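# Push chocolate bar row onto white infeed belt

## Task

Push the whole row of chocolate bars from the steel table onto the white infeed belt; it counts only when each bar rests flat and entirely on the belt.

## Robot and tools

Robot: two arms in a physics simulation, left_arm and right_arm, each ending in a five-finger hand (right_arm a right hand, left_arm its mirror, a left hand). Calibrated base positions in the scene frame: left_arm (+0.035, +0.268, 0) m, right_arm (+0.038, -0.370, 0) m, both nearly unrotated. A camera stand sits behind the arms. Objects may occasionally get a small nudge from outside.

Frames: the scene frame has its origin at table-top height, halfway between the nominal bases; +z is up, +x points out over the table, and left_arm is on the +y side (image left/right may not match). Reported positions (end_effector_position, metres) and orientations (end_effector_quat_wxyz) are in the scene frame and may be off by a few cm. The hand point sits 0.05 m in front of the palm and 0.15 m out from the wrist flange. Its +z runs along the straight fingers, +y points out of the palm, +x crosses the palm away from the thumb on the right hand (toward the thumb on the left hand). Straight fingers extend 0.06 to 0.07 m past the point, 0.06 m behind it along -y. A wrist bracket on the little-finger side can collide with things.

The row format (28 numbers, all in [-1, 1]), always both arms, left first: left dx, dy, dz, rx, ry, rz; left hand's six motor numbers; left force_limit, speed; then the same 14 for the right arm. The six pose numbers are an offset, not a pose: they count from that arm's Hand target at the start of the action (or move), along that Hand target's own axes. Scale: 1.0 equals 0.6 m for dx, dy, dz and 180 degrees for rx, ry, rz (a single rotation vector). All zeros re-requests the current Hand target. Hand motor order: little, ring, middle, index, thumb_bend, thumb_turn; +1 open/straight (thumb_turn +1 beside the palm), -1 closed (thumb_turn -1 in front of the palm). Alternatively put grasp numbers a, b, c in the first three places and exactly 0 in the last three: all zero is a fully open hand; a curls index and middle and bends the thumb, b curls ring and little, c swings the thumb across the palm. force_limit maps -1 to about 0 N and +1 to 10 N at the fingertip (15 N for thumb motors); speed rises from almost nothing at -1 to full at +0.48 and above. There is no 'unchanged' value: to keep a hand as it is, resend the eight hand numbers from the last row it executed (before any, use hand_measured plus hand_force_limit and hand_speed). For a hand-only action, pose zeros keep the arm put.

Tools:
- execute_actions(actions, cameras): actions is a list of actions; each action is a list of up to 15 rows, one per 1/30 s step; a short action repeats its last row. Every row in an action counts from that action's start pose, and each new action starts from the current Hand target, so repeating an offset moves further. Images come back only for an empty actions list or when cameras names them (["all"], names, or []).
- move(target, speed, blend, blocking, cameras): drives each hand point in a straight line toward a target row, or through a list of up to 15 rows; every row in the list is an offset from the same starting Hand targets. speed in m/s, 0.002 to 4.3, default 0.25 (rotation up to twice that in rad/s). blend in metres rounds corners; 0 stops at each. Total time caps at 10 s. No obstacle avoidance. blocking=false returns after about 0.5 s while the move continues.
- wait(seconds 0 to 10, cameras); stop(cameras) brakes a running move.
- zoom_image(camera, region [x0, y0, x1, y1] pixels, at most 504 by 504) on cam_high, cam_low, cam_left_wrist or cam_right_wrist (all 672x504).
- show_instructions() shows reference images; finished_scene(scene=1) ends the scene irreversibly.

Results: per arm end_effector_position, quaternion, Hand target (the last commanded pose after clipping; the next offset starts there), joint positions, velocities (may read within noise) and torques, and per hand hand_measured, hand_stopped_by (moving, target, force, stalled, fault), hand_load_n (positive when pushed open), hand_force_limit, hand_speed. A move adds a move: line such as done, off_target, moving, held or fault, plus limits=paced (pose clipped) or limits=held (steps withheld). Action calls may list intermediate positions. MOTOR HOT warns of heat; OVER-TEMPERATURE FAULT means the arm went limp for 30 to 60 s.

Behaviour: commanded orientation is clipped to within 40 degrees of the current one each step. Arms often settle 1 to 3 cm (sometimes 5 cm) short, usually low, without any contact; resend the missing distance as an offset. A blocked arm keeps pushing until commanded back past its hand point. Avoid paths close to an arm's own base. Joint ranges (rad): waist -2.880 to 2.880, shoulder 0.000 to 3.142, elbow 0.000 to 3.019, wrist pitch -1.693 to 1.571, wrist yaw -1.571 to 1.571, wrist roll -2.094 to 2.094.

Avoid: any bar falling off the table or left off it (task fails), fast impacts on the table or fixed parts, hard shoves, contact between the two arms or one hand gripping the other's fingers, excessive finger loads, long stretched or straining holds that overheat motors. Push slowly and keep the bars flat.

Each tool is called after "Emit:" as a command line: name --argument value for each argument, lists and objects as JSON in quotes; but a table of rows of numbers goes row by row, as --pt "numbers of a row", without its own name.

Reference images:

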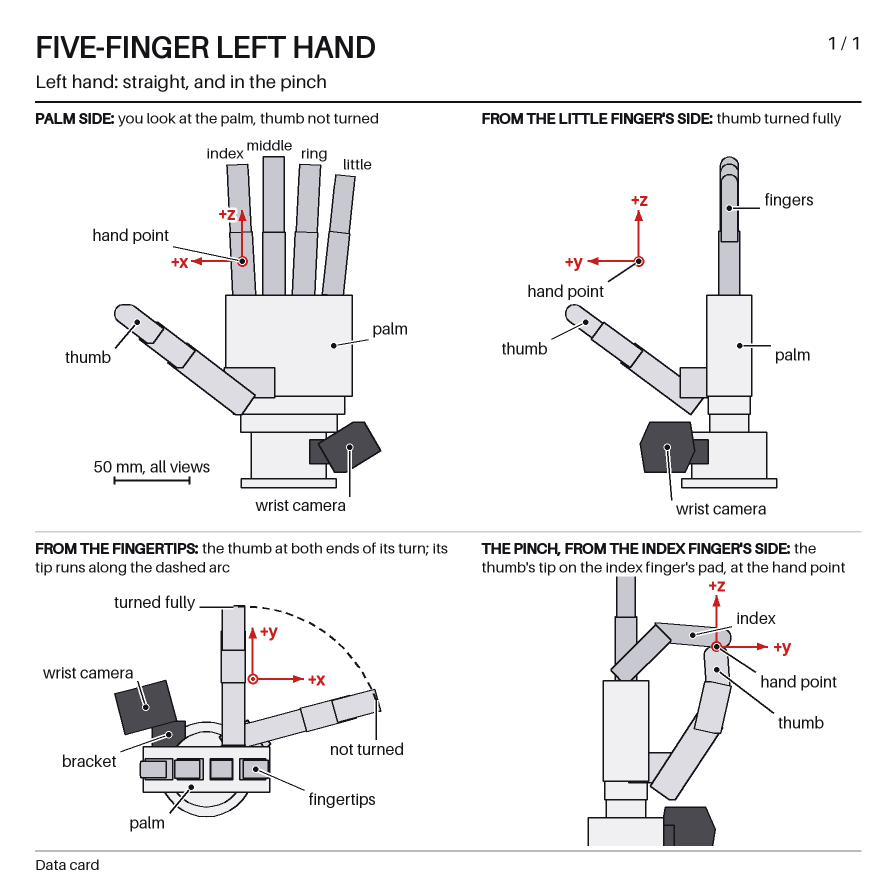

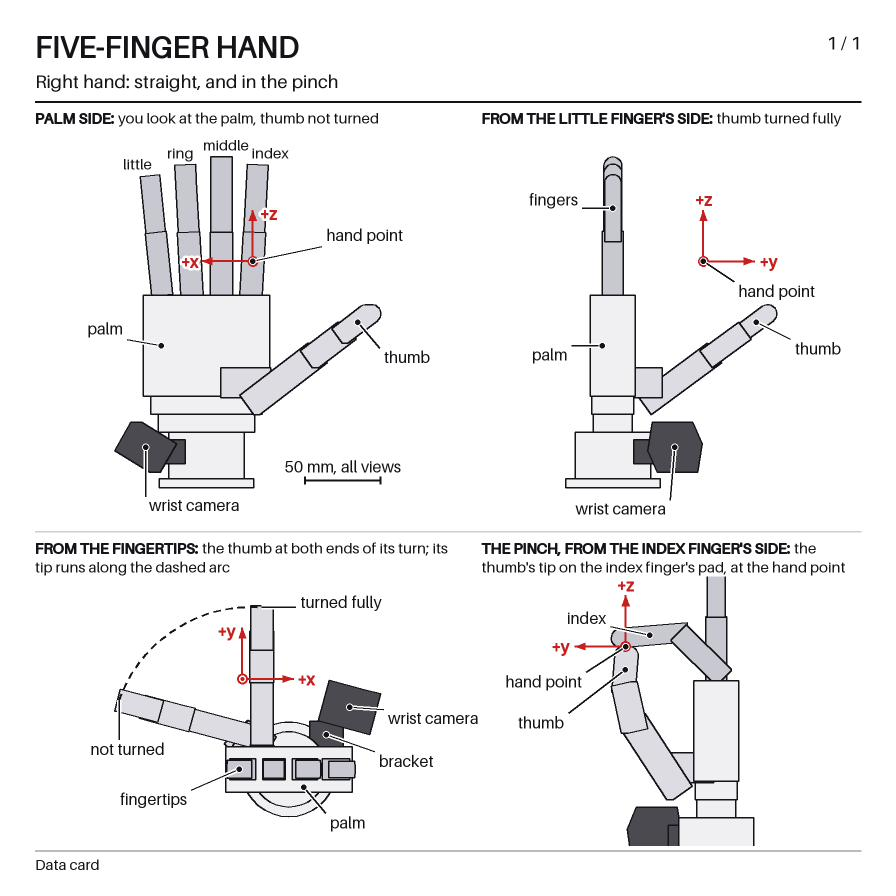

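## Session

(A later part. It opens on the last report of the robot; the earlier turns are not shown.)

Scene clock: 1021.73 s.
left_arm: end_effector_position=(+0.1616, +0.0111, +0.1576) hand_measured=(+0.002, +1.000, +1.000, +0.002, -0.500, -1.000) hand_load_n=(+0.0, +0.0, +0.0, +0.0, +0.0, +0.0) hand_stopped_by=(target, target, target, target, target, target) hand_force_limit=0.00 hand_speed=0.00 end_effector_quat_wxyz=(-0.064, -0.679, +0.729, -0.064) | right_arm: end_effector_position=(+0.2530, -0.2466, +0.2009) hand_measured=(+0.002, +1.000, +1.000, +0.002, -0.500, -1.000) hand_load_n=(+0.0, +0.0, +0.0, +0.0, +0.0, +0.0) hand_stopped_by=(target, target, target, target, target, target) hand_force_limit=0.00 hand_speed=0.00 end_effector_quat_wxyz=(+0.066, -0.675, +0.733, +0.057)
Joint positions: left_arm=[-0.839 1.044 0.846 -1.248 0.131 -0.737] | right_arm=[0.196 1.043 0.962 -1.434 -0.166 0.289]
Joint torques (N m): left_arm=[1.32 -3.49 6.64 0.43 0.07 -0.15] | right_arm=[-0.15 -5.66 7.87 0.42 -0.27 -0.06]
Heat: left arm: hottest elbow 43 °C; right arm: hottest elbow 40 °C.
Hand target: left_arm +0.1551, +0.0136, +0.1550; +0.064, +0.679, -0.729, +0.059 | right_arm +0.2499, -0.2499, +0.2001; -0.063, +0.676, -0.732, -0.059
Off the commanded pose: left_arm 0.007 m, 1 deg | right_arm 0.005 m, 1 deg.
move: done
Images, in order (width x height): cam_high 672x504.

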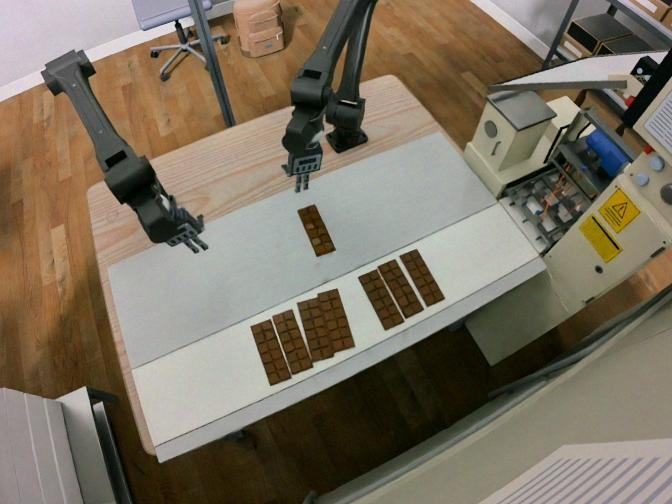

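Emit:
move --pt "-0.0102 0.005 0.0743 0 0 0 0.001 1 1 0.001 -0.5 -1 0 0 0 0 0 0 0 0 0.001 1 1 0.001 -0.5 -1 0 0" --pt "-0.0018 -0.2095 0.0637 0 0 0 0.001 1 1 0.001 -0.5 -1 0 0 0 0 0 0 0 0 0.001 1 1 0.001 -0.5 -1 0 0" --speed '[0.06, 0.07]' --cameras '["cam_high"]'

Emit:
zoom_image --camera "cam_high" --region '[270, 180, 430, 330]'

Scene clock: 1040.13 s.
left_arm: end_effector_position=(+0.2551, +0.0093, +0.1062) hand_measured=(+0.002, +1.000, +1.000, +0.002, -0.500, -1.000) hand_load_n=(+0.0, -0.5, -2.5, +0.0, +0.0, +0.0) hand_stopped_by=(target, target, target, target, target, target) hand_force_limit=0.00 hand_speed=0.00 end_effector_quat_wxyz=(-0.071, -0.680, +0.729, -0.038) | right_arm: end_effector_position=(+0.2530, -0.2466, +0.2009) hand_measured=(+0.002, +1.000, +1.000, +0.002, -0.500, -1.000) hand_load_n=(+0.0, +0.0, +0.0, +0.0, +0.0, +0.0) hand_stopped_by=(target, target, target, target, target, target) hand_force_limit=0.00 hand_speed=0.00 end_effector_quat_wxyz=(+0.066, -0.675, +0.733, +0.057)
Joint positions: left_arm=[-0.647 1.341 0.937 -1.121 0.154 -0.542] | right_arm=[0.196 1.043 0.962 -1.434 -0.166 0.289]
Joint torques (N m): left_arm=[3.08 -4.42 11.11 0.77 0.02 0.07] | right_arm=[-0.21 -5.54 7.86 0.43 -0.28 -0.06]
Heat: left arm: hottest elbow 43 °C; right arm: hottest elbow 39 °C.
Hand target: left_arm +0.2801, -0.0009, +0.1172; +0.064, +0.679, -0.729, +0.059 | right_arm +0.2499, -0.2499, +0.2001; -0.063, +0.676, -0.732, -0.059
Off the commanded pose: left_arm 0.029 m, 2 deg | right_arm 0.005 m, 1 deg.
move: off_target (left_arm)
Images, in order (width x height): cam_high 672x504.

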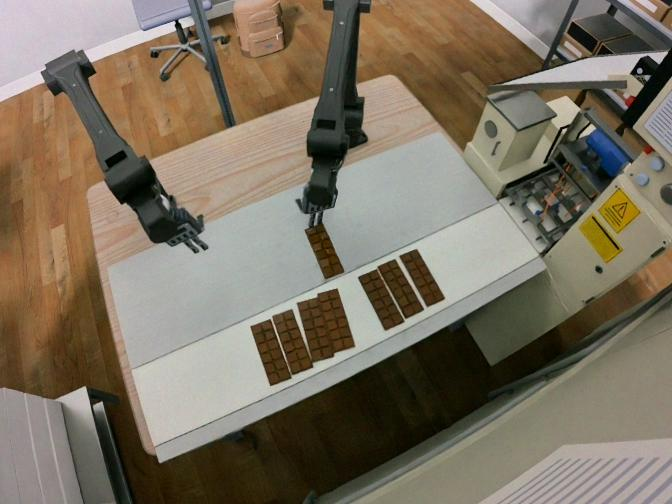

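Scaled by 3.150 from the camera's 672x504 image, which has a finer 960x720 frame.

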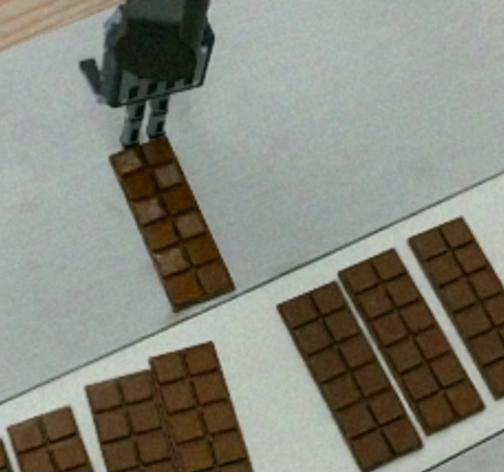

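Emit:
move --pt "0.0003 0.0752 0.0002 0 0 0 0.001 1 1 0.001 -0.5 -1 0 0 0 0 0 0 0 0 0.001 1 1 0.001 -0.5 -1 0 0" --pt "0.018 0.1003 -0.0898 0 0 0 0.001 1 1 0.001 -0.5 -1 0 0 0.06 0.02 -0.053 0 0 0 0.001 1 1 0.001 -0.5 -1 0 0" --pt "0.1063 -0.1117 -0.0707 0 0 0 0.001 1 0.001 0.001 -0.5 -1 0 0 0.1207 0.0393 -0.1055 0 0 0 0.001 1 1 0.001 -0.5 -1 0 0" --speed '[0.06, 0.12, 0.15]' --blend '[0.005, 0.02, 0]' --cameras '["cam_high"]'

Emit:
zoom_image --camera "cam_high" --region '[260, 180, 400, 310]'

Scene clock: 1065.73 s.
left_arm: end_effector_position=(+0.3238, -0.0517, +0.1554) hand_measured=(+0.002, +1.000, +0.002, +0.002, -0.500, -1.000) hand_load_n=(+0.0, +0.0, -0.5, +0.0, +0.0, +0.0) hand_stopped_by=(target, target, target, target, target, target) hand_force_limit=0.00 hand_speed=0.00 end_effector_quat_wxyz=(-0.067, -0.682, +0.728, -0.041) | right_arm: end_effector_position=(+0.2103, -0.3272, +0.2322) hand_measured=(+0.002, +1.000, +1.000, +0.002, -0.500, -1.000) hand_load_n=(+0.0, +0.0, +0.0, +0.0, +0.0, +0.0) hand_stopped_by=(target, target, target, target, target, target) hand_force_limit=0.00 hand_speed=0.00 end_effector_quat_wxyz=(+0.045, -0.672, +0.735, +0.077)
Joint positions: left_arm=[-0.674 1.526 1.268 -1.256 0.146 -0.573] | right_arm=[-0.114 0.962 0.985 -1.65 -0.169 -0.024]
Joint torques (N m): left_arm=[2.78 -7.71 11.81 0.21 0.21 0.06] | right_arm=[-0.09 -4.48 12.55 0.21 -0.33 -0.06]
Heat: left arm: hottest elbow 45 °C; right arm: hottest elbow 39 °C.
Hand target: left_arm +0.3431, -0.0607, +0.1699; +0.064, +0.679, -0.729, +0.059 | right_arm +0.2200, -0.3301, +0.2500; +0.063, -0.676, +0.732, +0.059
Off the commanded pose: left_arm 0.026 m, 2 deg | right_arm 0.020 m, 3 deg.
move: off_target (left_arm, right_arm); target 3's new numbers were sent with left_arm's hand 0.026 m and 2 deg from that target
Images, in order (width x height): cam_high 672x504.

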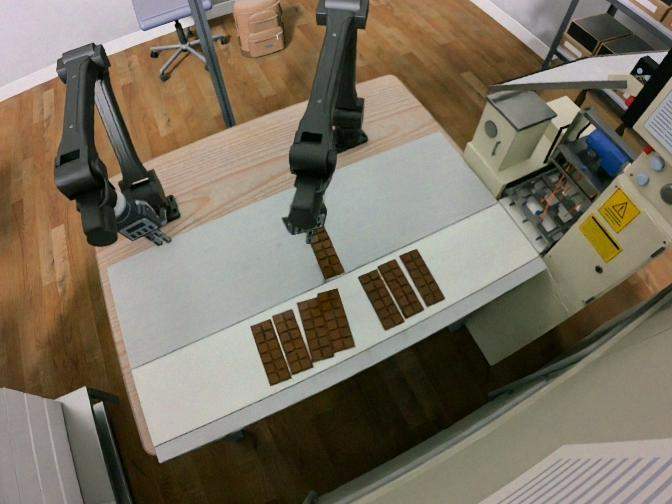

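Scaled by 3.600 from the camera's 672x504 image, which has a finer 960x720 frame.

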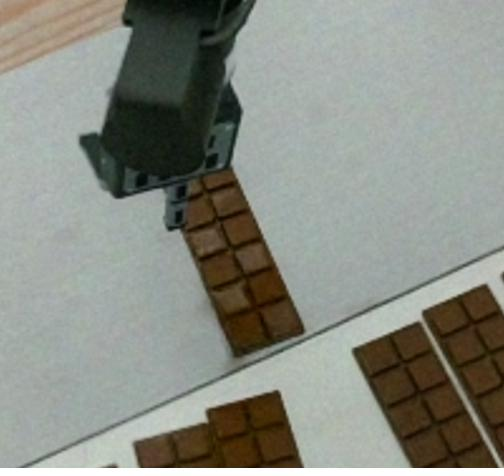

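Emit:
move --pt "0.0292 -0.0387 0.005 0 0 0 0.001 1 0.001 0.001 -0.5 -1 0 0 0 0 0 0 0 0 0.001 1 1 0.001 -0.5 -1 0 0" --pt "0.0123 -0.0388 0.1002 0 0 0 0.001 1 0.001 0.001 -0.5 -1 0 0 0 0 0 0 0 0 0.001 1 1 0.001 -0.5 -1 0 0" --speed '[0.1, 0.06]' --cameras '["cam_high"]'

Emit:
zoom_image --camera "cam_high" --region '[260, 180, 400, 310]'

Scene clock: 1078.00 s.
left_arm: end_effector_position=(+0.3652, -0.0821, +0.1229) hand_measured=(+0.002, +1.000, +0.002, +0.002, -0.500, -1.000) hand_load_n=(+0.0, +0.5, +0.0, +0.0, +0.0, +0.0) hand_stopped_by=(target, target, target, target, target, target) hand_force_limit=0.00 hand_speed=0.00 end_effector_quat_wxyz=(-0.062, -0.679, +0.728, -0.067) | right_arm: end_effector_position=(+0.2103, -0.3272, +0.2322) hand_measured=(+0.002, +1.000, +1.000, +0.002, -0.500, -1.000) hand_load_n=(+0.0, +0.0, +0.0, +0.0, +0.0, +0.0) hand_stopped_by=(target, target, target, target, target, target) hand_force_limit=0.00 hand_speed=0.00 end_effector_quat_wxyz=(+0.045, -0.672, +0.735, +0.077)
Joint positions: left_arm=[-0.674 1.644 1.323 -1.14 0.146 -0.573] | right_arm=[-0.114 0.962 0.985 -1.65 -0.169 -0.024]
Joint torques (N m): left_arm=[2.32 -9.35 6.58 0.87 0.21 0.01] | right_arm=[-0.21 -4.42 12.57 0.21 -0.33 -0.06]
Heat: left arm: hottest elbow 46 °C; right arm: hottest elbow 39 °C.
Hand target: left_arm +0.3651, -0.0800, +0.1119; +0.064, +0.679, -0.729, +0.059 | right_arm +0.2200, -0.3301, +0.2500; +0.063, -0.676, +0.732, +0.059
Off the commanded pose: left_arm 0.011 m, 1 deg | right_arm 0.020 m, 3 deg.
move: off_target (left_arm, right_arm)
Images, in order (width x height): cam_high 672x504.

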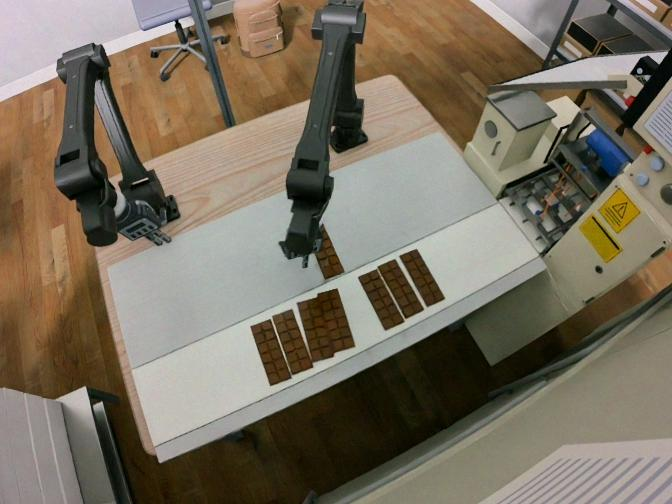

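Scaled by 3.600 from the camera's 672x504 image, which has a finer 960x720 frame.

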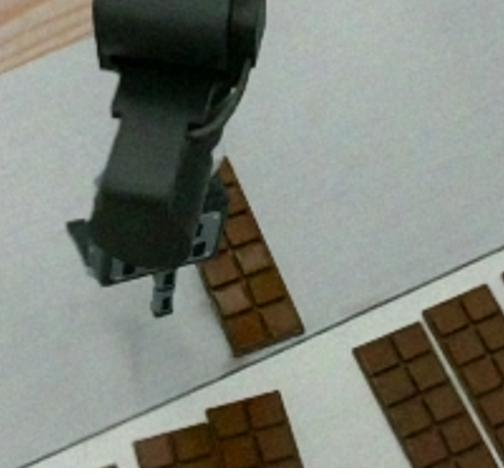

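Emit:
move --target '[-0.0003, 0.0582, 0.0255, 0, 0, 0, 0.001, 1, 0.001, 0.001, -0.5, -1, 0, 0, 0, 0, 0, 0, 0, 0, 0.001, 1, 1, 0.001, -0.5, -1, 0, 0]' --speed 0.06 --cameras '["cam_high"]'

Emit:
zoom_image --camera "cam_high" --region '[260, 180, 400, 310]'

Scene clock: 1084.73 s.
left_arm: end_effector_position=(+0.3423, -0.0784, +0.1021) hand_measured=(+0.002, +1.000, +0.002, +0.002, -0.500, -1.000) hand_load_n=(+0.5, +0.0, +0.0, +0.0, +0.0, +0.0) hand_stopped_by=(target, target, target, target, target, target) hand_force_limit=0.00 hand_speed=0.00 end_effector_quat_wxyz=(-0.059, -0.680, +0.728, -0.066) | right_arm: end_effector_position=(+0.2103, -0.3272, +0.2322) hand_measured=(+0.002, +1.000, +1.000, +0.002, -0.500, -1.000) hand_load_n=(+0.0, +0.0, +0.0, +0.0, +0.0, +0.0) hand_stopped_by=(target, target, target, target, target, target) hand_force_limit=0.00 hand_speed=0.00 end_effector_quat_wxyz=(+0.045, -0.672, +0.735, +0.077)
Joint positions: left_arm=[-0.699 1.612 1.225 -1.072 0.138 -0.598] | right_arm=[-0.114 0.962 0.985 -1.65 -0.169 -0.024]
Joint torques (N m): left_arm=[0.97 -10.34 5.48 0.73 0.34 -0.18] | right_arm=[-0.15 -4.48 12.57 0.21 -0.34 -0.06]
Heat: left arm: hottest elbow 46 °C; right arm: hottest elbow 39 °C.
Hand target: left_arm +0.3300, -0.0801, +0.0969; +0.064, +0.679, -0.729, +0.059 | right_arm +0.2200, -0.3301, +0.2500; +0.063, -0.676, +0.732, +0.059
Off the commanded pose: left_arm 0.013 m, 1 deg | right_arm 0.020 m, 3 deg.
move: off_target (left_arm, right_arm)
Images, in order (width x height): cam_high 672x504.

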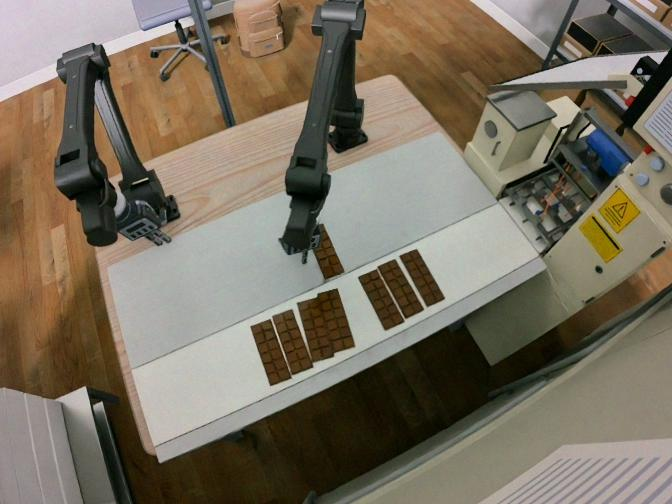

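Scaled by 3.600 from the camera's 672x504 image, which has a finer 960x720 frame.

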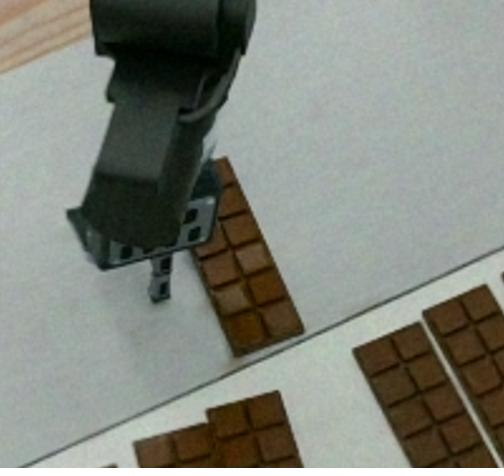

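Emit:
move --target '[-0.0593, 0.018, -0.0307, 0, 0, 0, 0.001, 1, 0.001, 0.001, -0.5, -1, 0, 0, 0, 0, 0, 0, 0, 0, 0.001, 1, 1, 0.001, -0.5, -1, 0, 0]' --speed 0.06 --cameras '["cam_high"]'

Emit:
zoom_image --camera "cam_high" --region '[260, 180, 400, 310]'

Scene clock: 1094.27 s.
left_arm: end_effector_position=(+0.3246, -0.0485, +0.1053) hand_measured=(+0.002, +1.000, +0.002, +0.002, -0.500, -1.000) hand_load_n=(+0.5, +0.0, +0.0, +0.0, +0.0, +0.0) hand_stopped_by=(target, target, target, target, target, target) hand_force_limit=0.00 hand_speed=0.00 end_effector_quat_wxyz=(-0.063, -0.680, +0.728, -0.059) | right_arm: end_effector_position=(+0.2103, -0.3272, +0.2322) hand_measured=(+0.002, +1.000, +1.000, +0.002, -0.500, -1.000) hand_load_n=(+0.5, +0.0, +0.0, +0.0, +0.0, +0.0) hand_stopped_by=(target, target, target, target, target, target) hand_force_limit=0.00 hand_speed=0.00 end_effector_quat_wxyz=(+0.045, -0.672, +0.735, +0.077)
Joint positions: left_arm=[-0.667 1.541 1.148 -1.086 0.147 -0.566] | right_arm=[-0.114 0.962 0.985 -1.65 -0.169 -0.024]
Joint torques (N m): left_arm=[2.84 -10.23 6.2 0.25 0.23 0.05] | right_arm=[-0.15 -4.37 12.57 0.24 -0.34 -0.05]
Heat: left arm: hottest elbow 44 °C; right arm: hottest elbow 40 °C.
Hand target: left_arm +0.3220, -0.0412, +0.1088; +0.064, +0.679, -0.729, +0.059 | right_arm +0.2200, -0.3301, +0.2500; +0.063, -0.676, +0.732, +0.059
Off the commanded pose: left_arm 0.009 m, 0 deg | right_arm 0.020 m, 3 deg.
move: off_target (right_arm)
Images, in order (width x height): cam_high 672x504.

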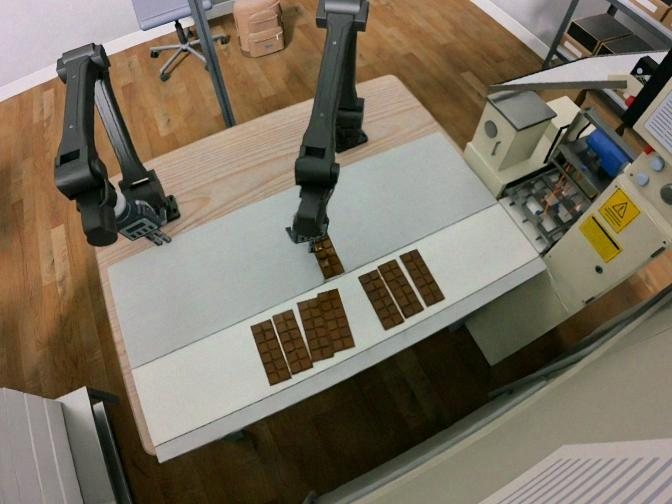

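Scaled by 3.600 from the camera's 672x504 image, which has a finer 960x720 frame.

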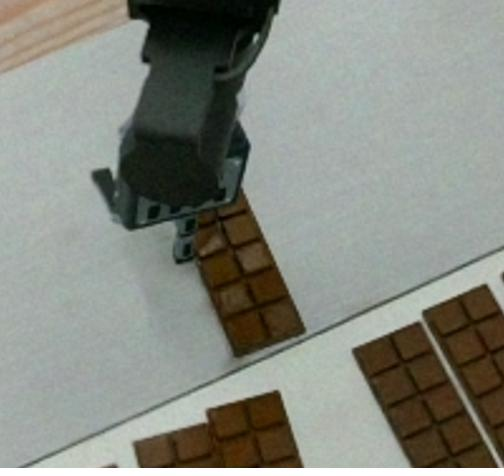

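Emit:
move --pt "-0.0015 -0.0217 -0.0003 0 0 0 0.001 1 0.001 0.001 -0.5 -1 0 0 0 0 0 0 0 0 0.001 1 1 0.001 -0.5 -1 0 0" --pt "-0.0415 -0.0188 -0.0073 0 0 0 0.001 1 0.001 0.001 -0.5 -1 0 0 0 0 0 0 0 0 0.001 1 1 0.001 -0.5 -1 0 0" --speed 0.04 --cameras '["cam_high"]'

Emit:
zoom_image --camera "cam_high" --region '[270, 190, 410, 320]'

Scene clock: 1104.73 s.
left_arm: end_effector_position=(+0.3373, -0.0248, +0.1056) hand_measured=(+0.002, +1.000, +0.002, +0.002, -0.500, -1.000) hand_load_n=(+0.0, +0.0, +0.0, +0.0, +0.0, +0.0) hand_stopped_by=(target, target, target, target, target, target) hand_force_limit=0.00 hand_speed=0.00 end_effector_quat_wxyz=(-0.064, -0.679, +0.729, -0.059) | right_arm: end_effector_position=(+0.2103, -0.3272, +0.2322) hand_measured=(+0.002, +1.000, +1.000, +0.002, -0.500, -1.000) hand_load_n=(+0.0, +0.0, +0.0, +0.0, +0.0, +0.0) hand_stopped_by=(target, target, target, target, target, target) hand_force_limit=0.00 hand_speed=0.00 end_effector_quat_wxyz=(+0.045, -0.672, +0.735, +0.077)
Joint positions: left_arm=[-0.605 1.536 1.143 -1.096 0.154 -0.501] | right_arm=[-0.114 0.962 0.985 -1.65 -0.169 -0.024]
Joint torques (N m): left_arm=[3.02 -10.11 6.15 0.24 0.19 0.06] | right_arm=[-0.03 -4.42 12.56 0.2 -0.34 -0.05]
Heat: left arm: hottest elbow 44 °C; right arm: hottest elbow 40 °C.
Hand target: left_arm +0.3348, -0.0168, +0.1089; +0.064, +0.679, -0.729, +0.059 | right_arm +0.2200, -0.3301, +0.2500; +0.063, -0.676, +0.732, +0.059
Off the commanded pose: left_arm 0.009 m, 0 deg | right_arm 0.020 m, 3 deg.
move: off_target (right_arm)
Images, in order (width x height): cam_high 672x504.

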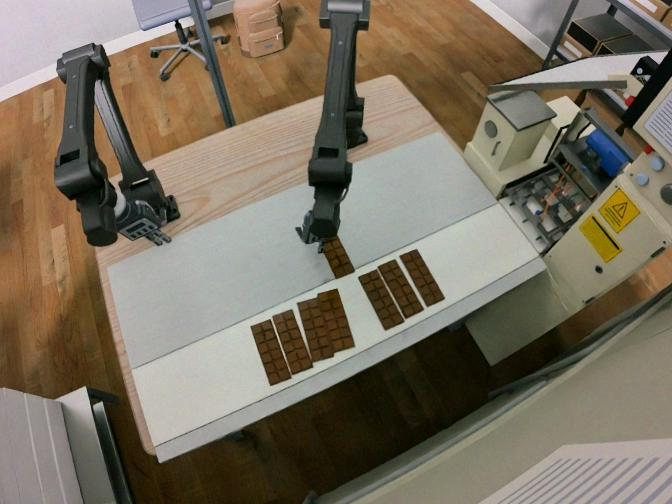

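Scaled by 3.600 from the camera's 672x504 image, which has a finer 960x720 frame.

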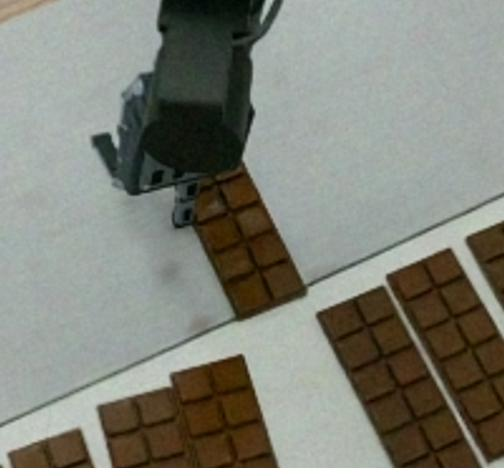

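Emit:
move --pt "0.0327 -0.0023 0.0058 0 0 0 0.001 1 0.001 0.001 -0.5 -1 0 0 0 0 0 0 0 0 0.001 1 1 0.001 -0.5 -1 0 0" --pt "0.0512 0.0143 -0.0925 0 0 0 0.001 1 0.001 0.001 -0.5 -1 0 0 0 0 0 0 0 0 0.001 1 1 0.001 -0.5 -1 0 0" --pt "-0.0268 0.2033 -0.0993 0 0 0 0.001 1 1 0.001 -0.5 -1 0 0 0 0 0 0 0 0 0.001 1 1 0.001 -0.5 -1 0 0" --speed '[0.05, 0.12, 0.15]' --blend '[0.005, 0.02, 0]' --cameras '["cam_high"]'

Emit:
zoom_image --camera "cam_high" --region '[270, 190, 410, 320]'

Scene clock: 1128.77 s.
left_arm: end_effector_position=(+0.2228, +0.0162, +0.1668) hand_measured=(+0.002, +1.000, +1.000, +0.002, -0.500, -1.000) hand_load_n=(+0.0, +0.0, +0.0, +0.0, +0.0, +0.0) hand_stopped_by=(target, target, target, target, target, target) hand_force_limit=0.00 hand_speed=0.00 end_effector_quat_wxyz=(-0.063, -0.679, +0.729, -0.065) | right_arm: end_effector_position=(+0.2103, -0.3272, +0.2322) hand_measured=(+0.002, +1.000, +1.000, +0.002, -0.500, -1.000) hand_load_n=(+0.0, +0.0, +0.0, +0.0, +0.0, +0.0) hand_stopped_by=(target, target, target, target, target, target) hand_force_limit=0.00 hand_speed=0.00 end_effector_quat_wxyz=(+0.045, -0.672, +0.735, +0.077)
Joint positions: left_arm=[-0.689 1.164 0.956 -1.256 0.147 -0.586] | right_arm=[-0.114 0.962 0.985 -1.65 -0.169 -0.024]
Joint torques (N m): left_arm=[1.38 -5.07 6.56 0.34 0.08 -0.14] | right_arm=[-0.15 -4.48 12.57 0.23 -0.34 -0.06]
Heat: left arm: hottest elbow 43 °C; right arm: hottest elbow 41 °C.
Hand target: left_arm +0.2151, +0.0178, +0.1648; +0.064, +0.679, -0.729, +0.059 | right_arm +0.2200, -0.3301, +0.2500; +0.063, -0.676, +0.732, +0.059
Off the commanded pose: left_arm 0.008 m, 1 deg | right_arm 0.020 m, 3 deg.
move: off_target (right_arm)
Images, in order (width x height): cam_high 672x504.

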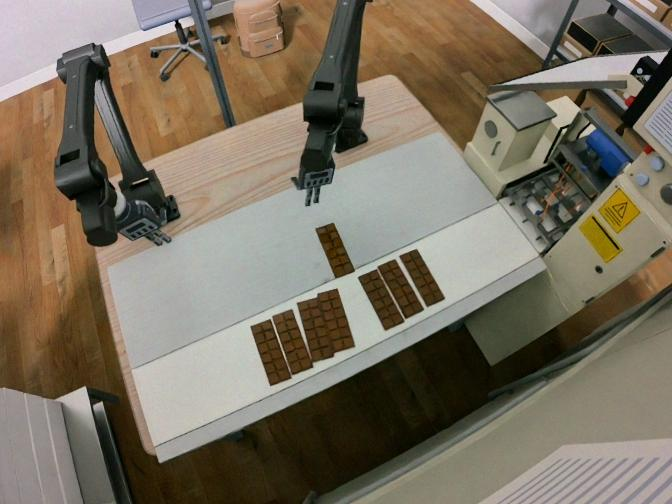

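Scaled by 3.600 from the camera's 672x504 image, which has a finer 960x720 frame.

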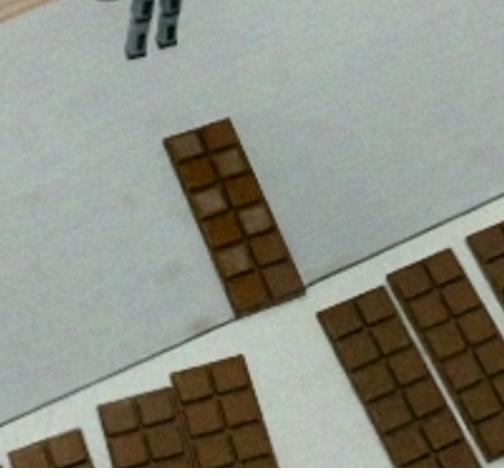

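Emit:
move --pt "-0.04 -0.0072 -0.0072 0 0 0.0167 0.001 1 1 0.001 -0.5 -1 0 0 0 0 0 0 0 0 0.001 1 1 0.001 -0.5 -1 0 0" --pt "-0.0553 -0.0073 0.0798 0 0 0.0167 0.001 1 1 0.001 -0.5 -1 0 0 0 0 0 0 0 0 0.001 1 1 0.001 -0.5 -1 0 0" --speed 0.07 --cameras '["cam_high"]'

Emit:
zoom_image --camera "cam_high" --region '[270, 190, 410, 320]'

Scene clock: 1152.83 s.
left_arm: end_effector_position=(+0.2206, +0.0385, +0.1190) hand_measured=(+0.002, +1.000, +1.000, +0.002, -0.500, -1.000) hand_load_n=(+0.0, +0.0, +0.0, +0.0, +0.0, +0.0) hand_stopped_by=(target, target, target, target, target, target) hand_force_limit=0.00 hand_speed=0.00 end_effector_quat_wxyz=(-0.060, -0.660, +0.746, -0.066) | right_arm: end_effector_position=(+0.2103, -0.3272, +0.2322) hand_measured=(+0.002, +1.000, +1.000, +0.002, -0.500, -1.000) hand_load_n=(+0.0, +0.0, +0.0, +0.0, +0.0, +0.0) hand_stopped_by=(target, target, target, target, target, target) hand_force_limit=0.00 hand_speed=0.00 end_effector_quat_wxyz=(+0.045, -0.672, +0.735, +0.077)
Joint positions: left_arm=[-0.643 1.168 0.831 -1.134 0.148 -0.487] | right_arm=[-0.114 0.962 0.985 -1.65 -0.169 -0.024]
Joint torques (N m): left_arm=[2.9 -3.14 6.48 0.92 0.28 0.06] | right_arm=[-0.09 -4.42 12.55 0.21 -0.33 -0.06]
Heat: left arm: hottest elbow 41 °C; right arm: hottest elbow 42 °C.
Hand target: left_arm +0.2212, +0.0419, +0.1119; -0.062, -0.660, +0.746, -0.061 | right_arm +0.2200, -0.3301, +0.2500; +0.063, -0.676, +0.732, +0.059
Off the commanded pose: left_arm 0.008 m, 1 deg | right_arm 0.020 m, 3 deg.
move: off_target (right_arm)
Images, in order (width x height): cam_high 672x504.

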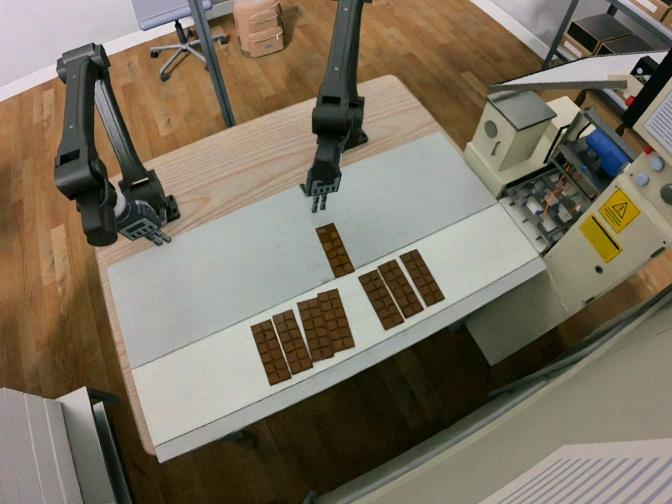

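Scaled by 3.600 from the camera's 672x504 image, which has a finer 960x720 frame.

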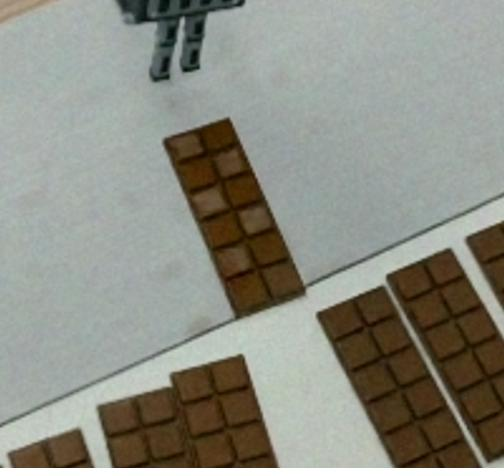

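Emit:
move --pt "-0.0035 0.0002 0.0197 0 0 0 0.001 1 1 0.001 -0.5 -1 0 0 0 0 0 0 0 0 0.001 1 1 0.001 -0.5 -1 0 0" --pt "0.013 -0.1707 -0.0013 0 0 0 0.001 1 1 0.001 -0.5 -1 0 0 0 0 0 0 0 0 0.001 1 1 0.001 -0.5 -1 0 0" --speed 0.06 --cameras '["cam_high"]'

Emit:
zoom_image --camera "cam_high" --region '[290, 200, 430, 330]'

Scene clock: 1164.27 s.
left_arm: end_effector_position=(+0.2951, +0.0283, +0.1057) hand_measured=(+0.002, +1.000, +1.000, +0.002, -0.500, -1.000) hand_load_n=(+0.0, -0.5, -3.0, +0.0, +0.0, +0.0) hand_stopped_by=(target, target, target, target, target, target) hand_force_limit=0.00 hand_speed=0.00 end_effector_quat_wxyz=(-0.073, -0.660, +0.746, -0.043) | right_arm: end_effector_position=(+0.2103, -0.3272, +0.2322) hand_measured=(+0.002, +1.000, +1.000, +0.002, -0.500, -1.000) hand_load_n=(+0.0, +0.0, +0.0, +0.5, +0.0, +0.0) hand_stopped_by=(target, target, target, target, target, target) hand_force_limit=0.00 hand_speed=0.00 end_effector_quat_wxyz=(+0.045, -0.672, +0.735, +0.077)
Joint positions: left_arm=[-0.547 1.413 1.006 -1.131 0.167 -0.388] | right_arm=[-0.114 0.962 0.985 -1.65 -0.169 -0.024]
Joint torques (N m): left_arm=[3.08 -5.3 11.18 0.7 -0.19 0.06] | right_arm=[-0.15 -4.37 12.57 0.21 -0.33 -0.06]
Heat: left arm: hottest elbow 41 °C; right arm: hottest elbow 42 °C.
Hand target: left_arm +0.3218, +0.0221, +0.1149; -0.062, -0.660, +0.746, -0.060 | right_arm +0.2200, -0.3301, +0.2500; +0.063, -0.676, +0.732, +0.059
Off the commanded pose: left_arm 0.029 m, 2 deg | right_arm 0.020 m, 3 deg.
move: off_target (left_arm, right_arm)
Images, in order (width x height): cam_high 672x504.

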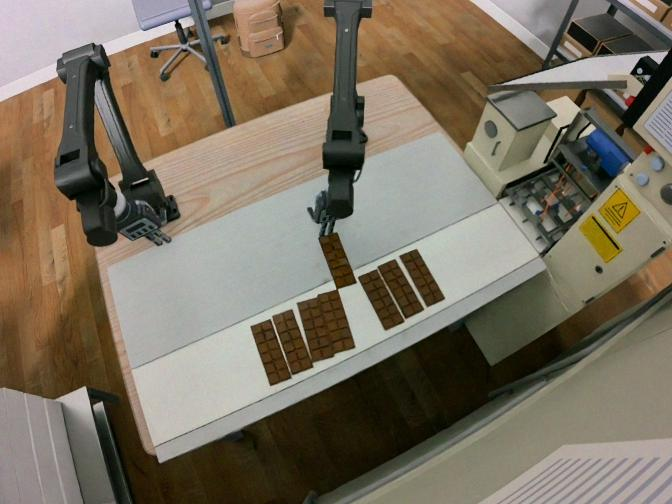

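Scaled by 3.600 from the camera's 672x504 image, which has a finer 960x720 frame.

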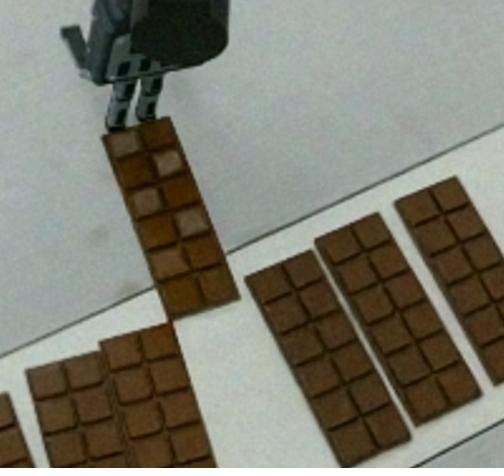

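Emit:
move --target '[-0.0035, -0.082, -0.0025, 0, 0, 0, 0.001, 1, 1, 0.001, -0.5, -1, 0, 0, 0, 0, 0, 0, 0, 0, 0.001, 1, 1, 0.001, -0.5, -1, 0, 0]' --speed 0.06 --cameras '["cam_high"]'

Emit:
zoom_image --camera "cam_high" --region '[290, 220, 430, 350]'

Scene clock: 1182.57 s.
left_arm: end_effector_position=(+0.3244, +0.0299, +0.1082) hand_measured=(+0.002, +1.000, +0.998, +0.002, -0.500, -1.000) hand_load_n=(+0.0, +0.0, -12.0, +0.0, +0.0, +0.0) hand_stopped_by=(target, target, target, target, target, target) hand_force_limit=0.00 hand_speed=0.00 end_effector_quat_wxyz=(-0.086, -0.656, +0.749, -0.021) | right_arm: end_effector_position=(+0.2103, -0.3272, +0.2322) hand_measured=(+0.002, +1.000, +1.000, +0.002, -0.500, -1.000) hand_load_n=(+0.0, +0.0, +0.0, +0.0, +0.0, +0.0) hand_stopped_by=(target, target, target, target, target, target) hand_force_limit=0.00 hand_speed=0.00 end_effector_quat_wxyz=(+0.045, -0.672, +0.735, +0.077)
Joint positions: left_arm=[-0.507 1.514 1.113 -1.196 0.176 -0.332] | right_arm=[-0.114 0.962 0.985 -1.65 -0.169 -0.024]
Joint torques (N m): left_arm=[3.49 -5.95 12.68 1.98 -0.42 -0.02] | right_arm=[-0.15 -4.48 12.55 0.21 -0.34 -0.05]
Heat: left arm: hottest elbow 42 °C; right arm: hottest elbow 42 °C.
Hand target: left_arm +0.3711, +0.0183, +0.1165; -0.062, -0.660, +0.746, -0.061 | right_arm +0.2200, -0.3301, +0.2500; +0.063, -0.676, +0.732, +0.059
Off the commanded pose: left_arm 0.049 m, 5 deg | right_arm 0.020 m, 3 deg.
move: off_target (left_arm, right_arm)
Images, in order (width x height): cam_high 672x504.

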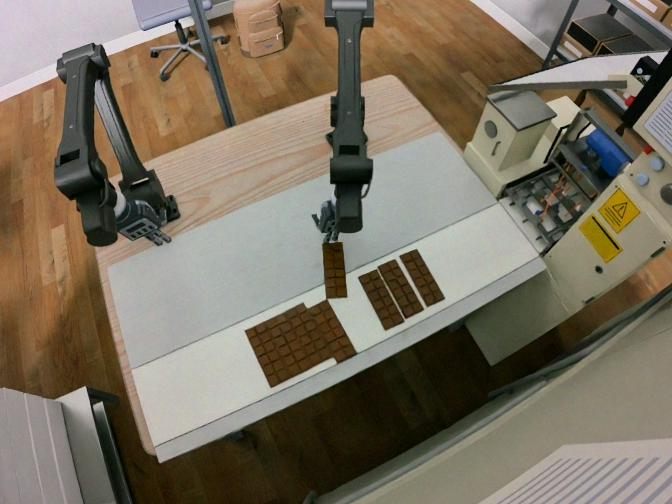

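Scaled by 3.600 from the camera's 672x504 image, which has a finer 960x720 frame.

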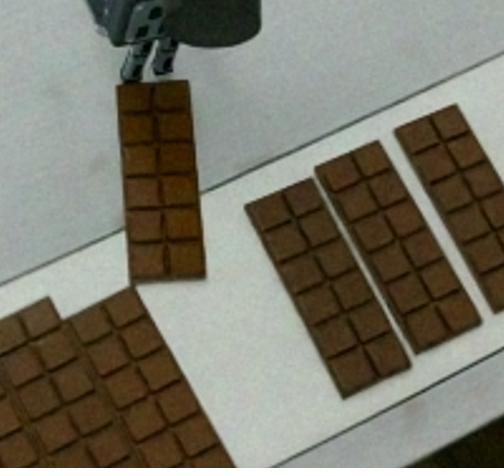

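Emit:
zoom_image --camera "cam_high" --region '[230, 230, 430, 400]'

Scaled by 2.520 from the camera's 672x504 image, which has a finer 960x720 frame.

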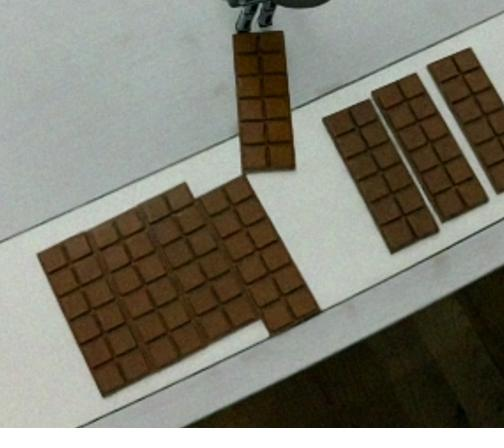

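Emit:
move --pt "-0.0065 0.1368 -0.0024 0 0 0 0.001 1 1 0.001 -0.5 -1 0 0 -0.219 -0.262 0.0717 0 0 -0.013 0.001 1 1 0.001 -0.5 -1 0 0" --pt "0.0167 0.1857 -0.1062 0 0 0 0.001 1 1 0.001 -0.5 -1 0 0 -0.548 -0.654 0.1793 0 0 -0.033 0.001 1 1 0.001 -0.5 -1 0 0" --speed '[0.15, 0.2]' --blend '[0.02, 0]' --cameras '["cam_high"]'

Emit:
zoom_image --camera "cam_high" --region '[230, 220, 430, 400]'

Scene clock: 1225.60 s.
left_arm: end_effector_position=(+0.2494, +0.0434, +0.1594) hand_measured=(+0.002, +1.000, +1.000, +0.002, -0.500, -1.000) hand_load_n=(+0.0, +0.0, +0.0, +0.0, +0.0, +0.0) hand_stopped_by=(target, target, target, target, target, target) hand_force_limit=0.00 hand_speed=0.00 end_effector_quat_wxyz=(-0.071, -0.662, +0.745, -0.036) | right_arm: end_effector_position=(+0.6321, -0.0267, +0.1876) hand_measured=(+0.002, +1.000, +1.000, +0.002, -0.500, -1.000) hand_load_n=(+0.0, +0.0, +0.0, +0.0, +0.0, +0.0) hand_stopped_by=(target, target, target, target, target, target) hand_force_limit=0.00 hand_speed=0.00 end_effector_quat_wxyz=(-0.079, +0.710, -0.698, -0.055)
Joint positions: left_arm=[-0.578 1.245 0.999 -1.299 0.158 -0.422] | right_arm=[0.399 2.299 2.51 -1.677 -0.161 0.396]
Joint torques (N m): left_arm=[1.38 -6.24 10.82 0.17 0.07 -0.15] | right_arm=[0.85 -24.7 12.64 0.51 -0.14 0.21]
Heat: left arm: hottest elbow 46 °C; right arm: hottest elbow 43 °C.
Hand target: left_arm +0.2600, +0.0330, +0.1800; -0.062, -0.660, +0.746, -0.061 | right_arm +0.6384, -0.0203, +0.2000; -0.066, +0.713, -0.696, -0.056
Off the commanded pose: left_arm 0.025 m, 3 deg | right_arm 0.015 m, 2 deg.
joint sent to its limit (right arm) — joint 4 (wrist pitch), lower limit. The joint targets are off in orientation, not in position.
move: off_target (left_arm, right_arm)
Images, in order (width x height): cam_high 672x504.

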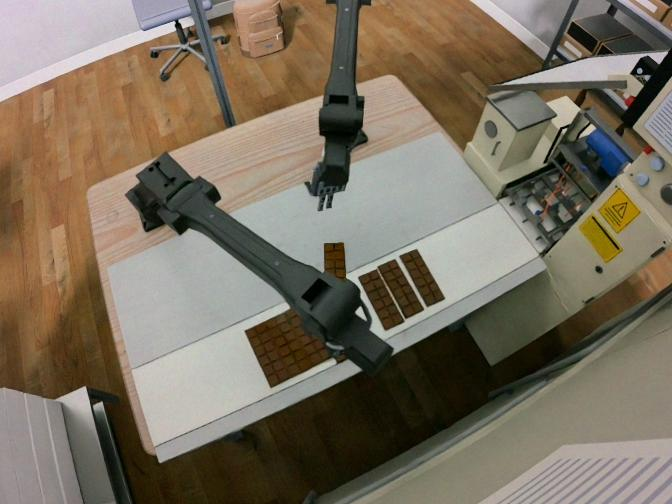

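Scaled by 2.520 from the camera's 672x504 image, which has a finer 960x720 frame.

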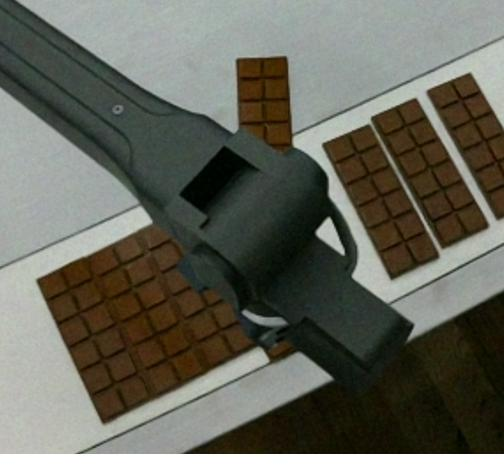

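Emit:
execute_actions --actions '[]'

Scene clock: 1229.50 s.
left_arm: end_effector_position=(+0.2494, +0.0434, +0.1594) hand_measured=(+0.002, +1.000, +1.000, +0.002, -0.500, -1.000) hand_load_n=(+0.0, +0.0, +0.0, +0.0, +0.0, +0.0) hand_stopped_by=(target, target, target, target, target, target) hand_force_limit=0.00 hand_speed=0.00 end_effector_quat_wxyz=(-0.071, -0.662, +0.745, -0.036) | right_arm: end_effector_position=(+0.6321, -0.0267, +0.1876) hand_measured=(+0.002, +1.000, +1.000, +0.002, -0.500, -1.000) hand_load_n=(+0.0, +0.0, +0.0, +0.0, +0.0, +0.0) hand_stopped_by=(target, target, target, target, target, target) hand_force_limit=0.00 hand_speed=0.00 end_effector_quat_wxyz=(-0.079, +0.710, -0.698, -0.055)
Joint positions: left_arm=[-0.578 1.245 0.999 -1.299 0.158 -0.422] | right_arm=[0.399 2.299 2.51 -1.677 -0.161 0.396]
Joint velocities: within noise
Joint torques (N m): left_arm=[1.26 -6.24 10.85 0.17 0.07 -0.15] | right_arm=[0.79 -24.47 12.67 0.5 -0.14 0.2]
Heat: left arm: hottest elbow 47 °C; right arm: hottest elbow 43 °C.
Hand target: left_arm +0.2600, +0.0330, +0.1800; -0.062, -0.660, +0.746, -0.061 | right_arm +0.6384, -0.0203, +0.2000; -0.066, +0.713, -0.696, -0.056
Off the commanded pose: left_arm 0.025 m, 3 deg | right_arm 0.015 m, 2 deg.
camera_calibration:
cam_left_wrist: T_world_to_cam=[[0.935981, -0.351389, 0.0215708, -0.226886], [-0.306139, -0.782133, 0.542722, 0.0407434], [-0.173835, -0.514581, -0.839635, 0.312201], [0, 0, 0, 1]] pos_world=[0.279106, 0.112794, 0.244916]
cam_right_wrist: T_world_to_cam=[[-0.966034, -0.253487, -0.0502228, 0.61058], [-0.233047, 0.770615, 0.593162, 0.0677057], [-0.111657, 0.584719, -0.803515, 0.34917], [0, 0, 0, 1]] pos_world=[0.644607, -0.101567, 0.271068]

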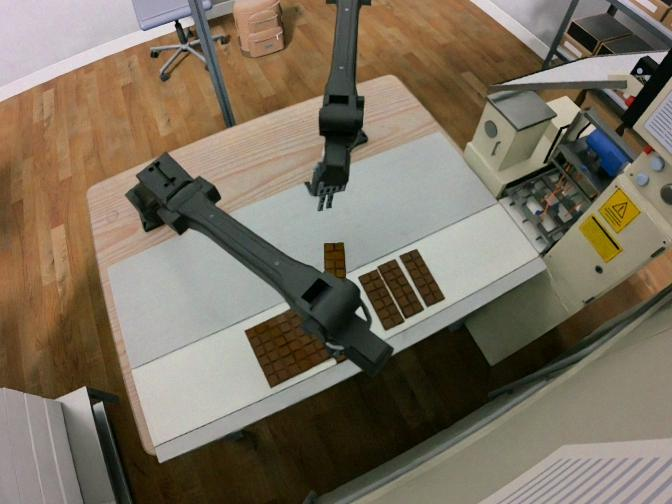

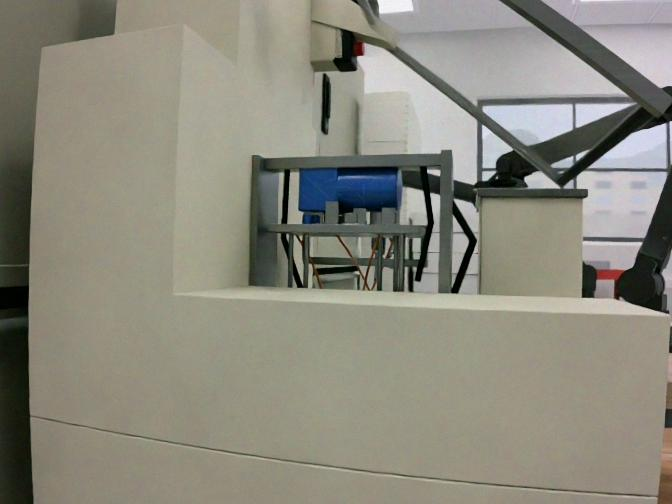

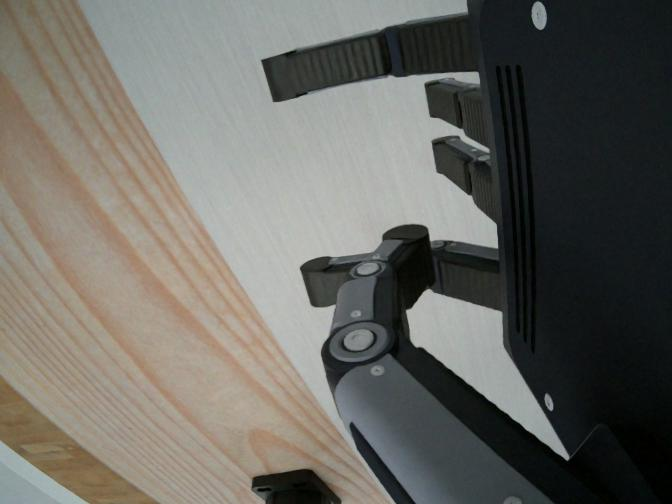

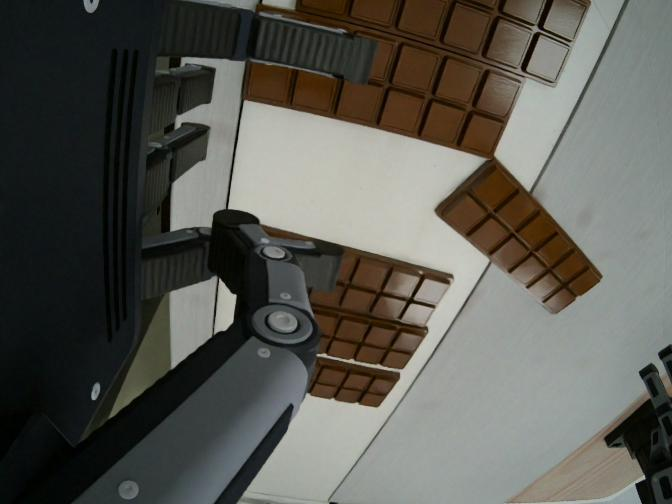

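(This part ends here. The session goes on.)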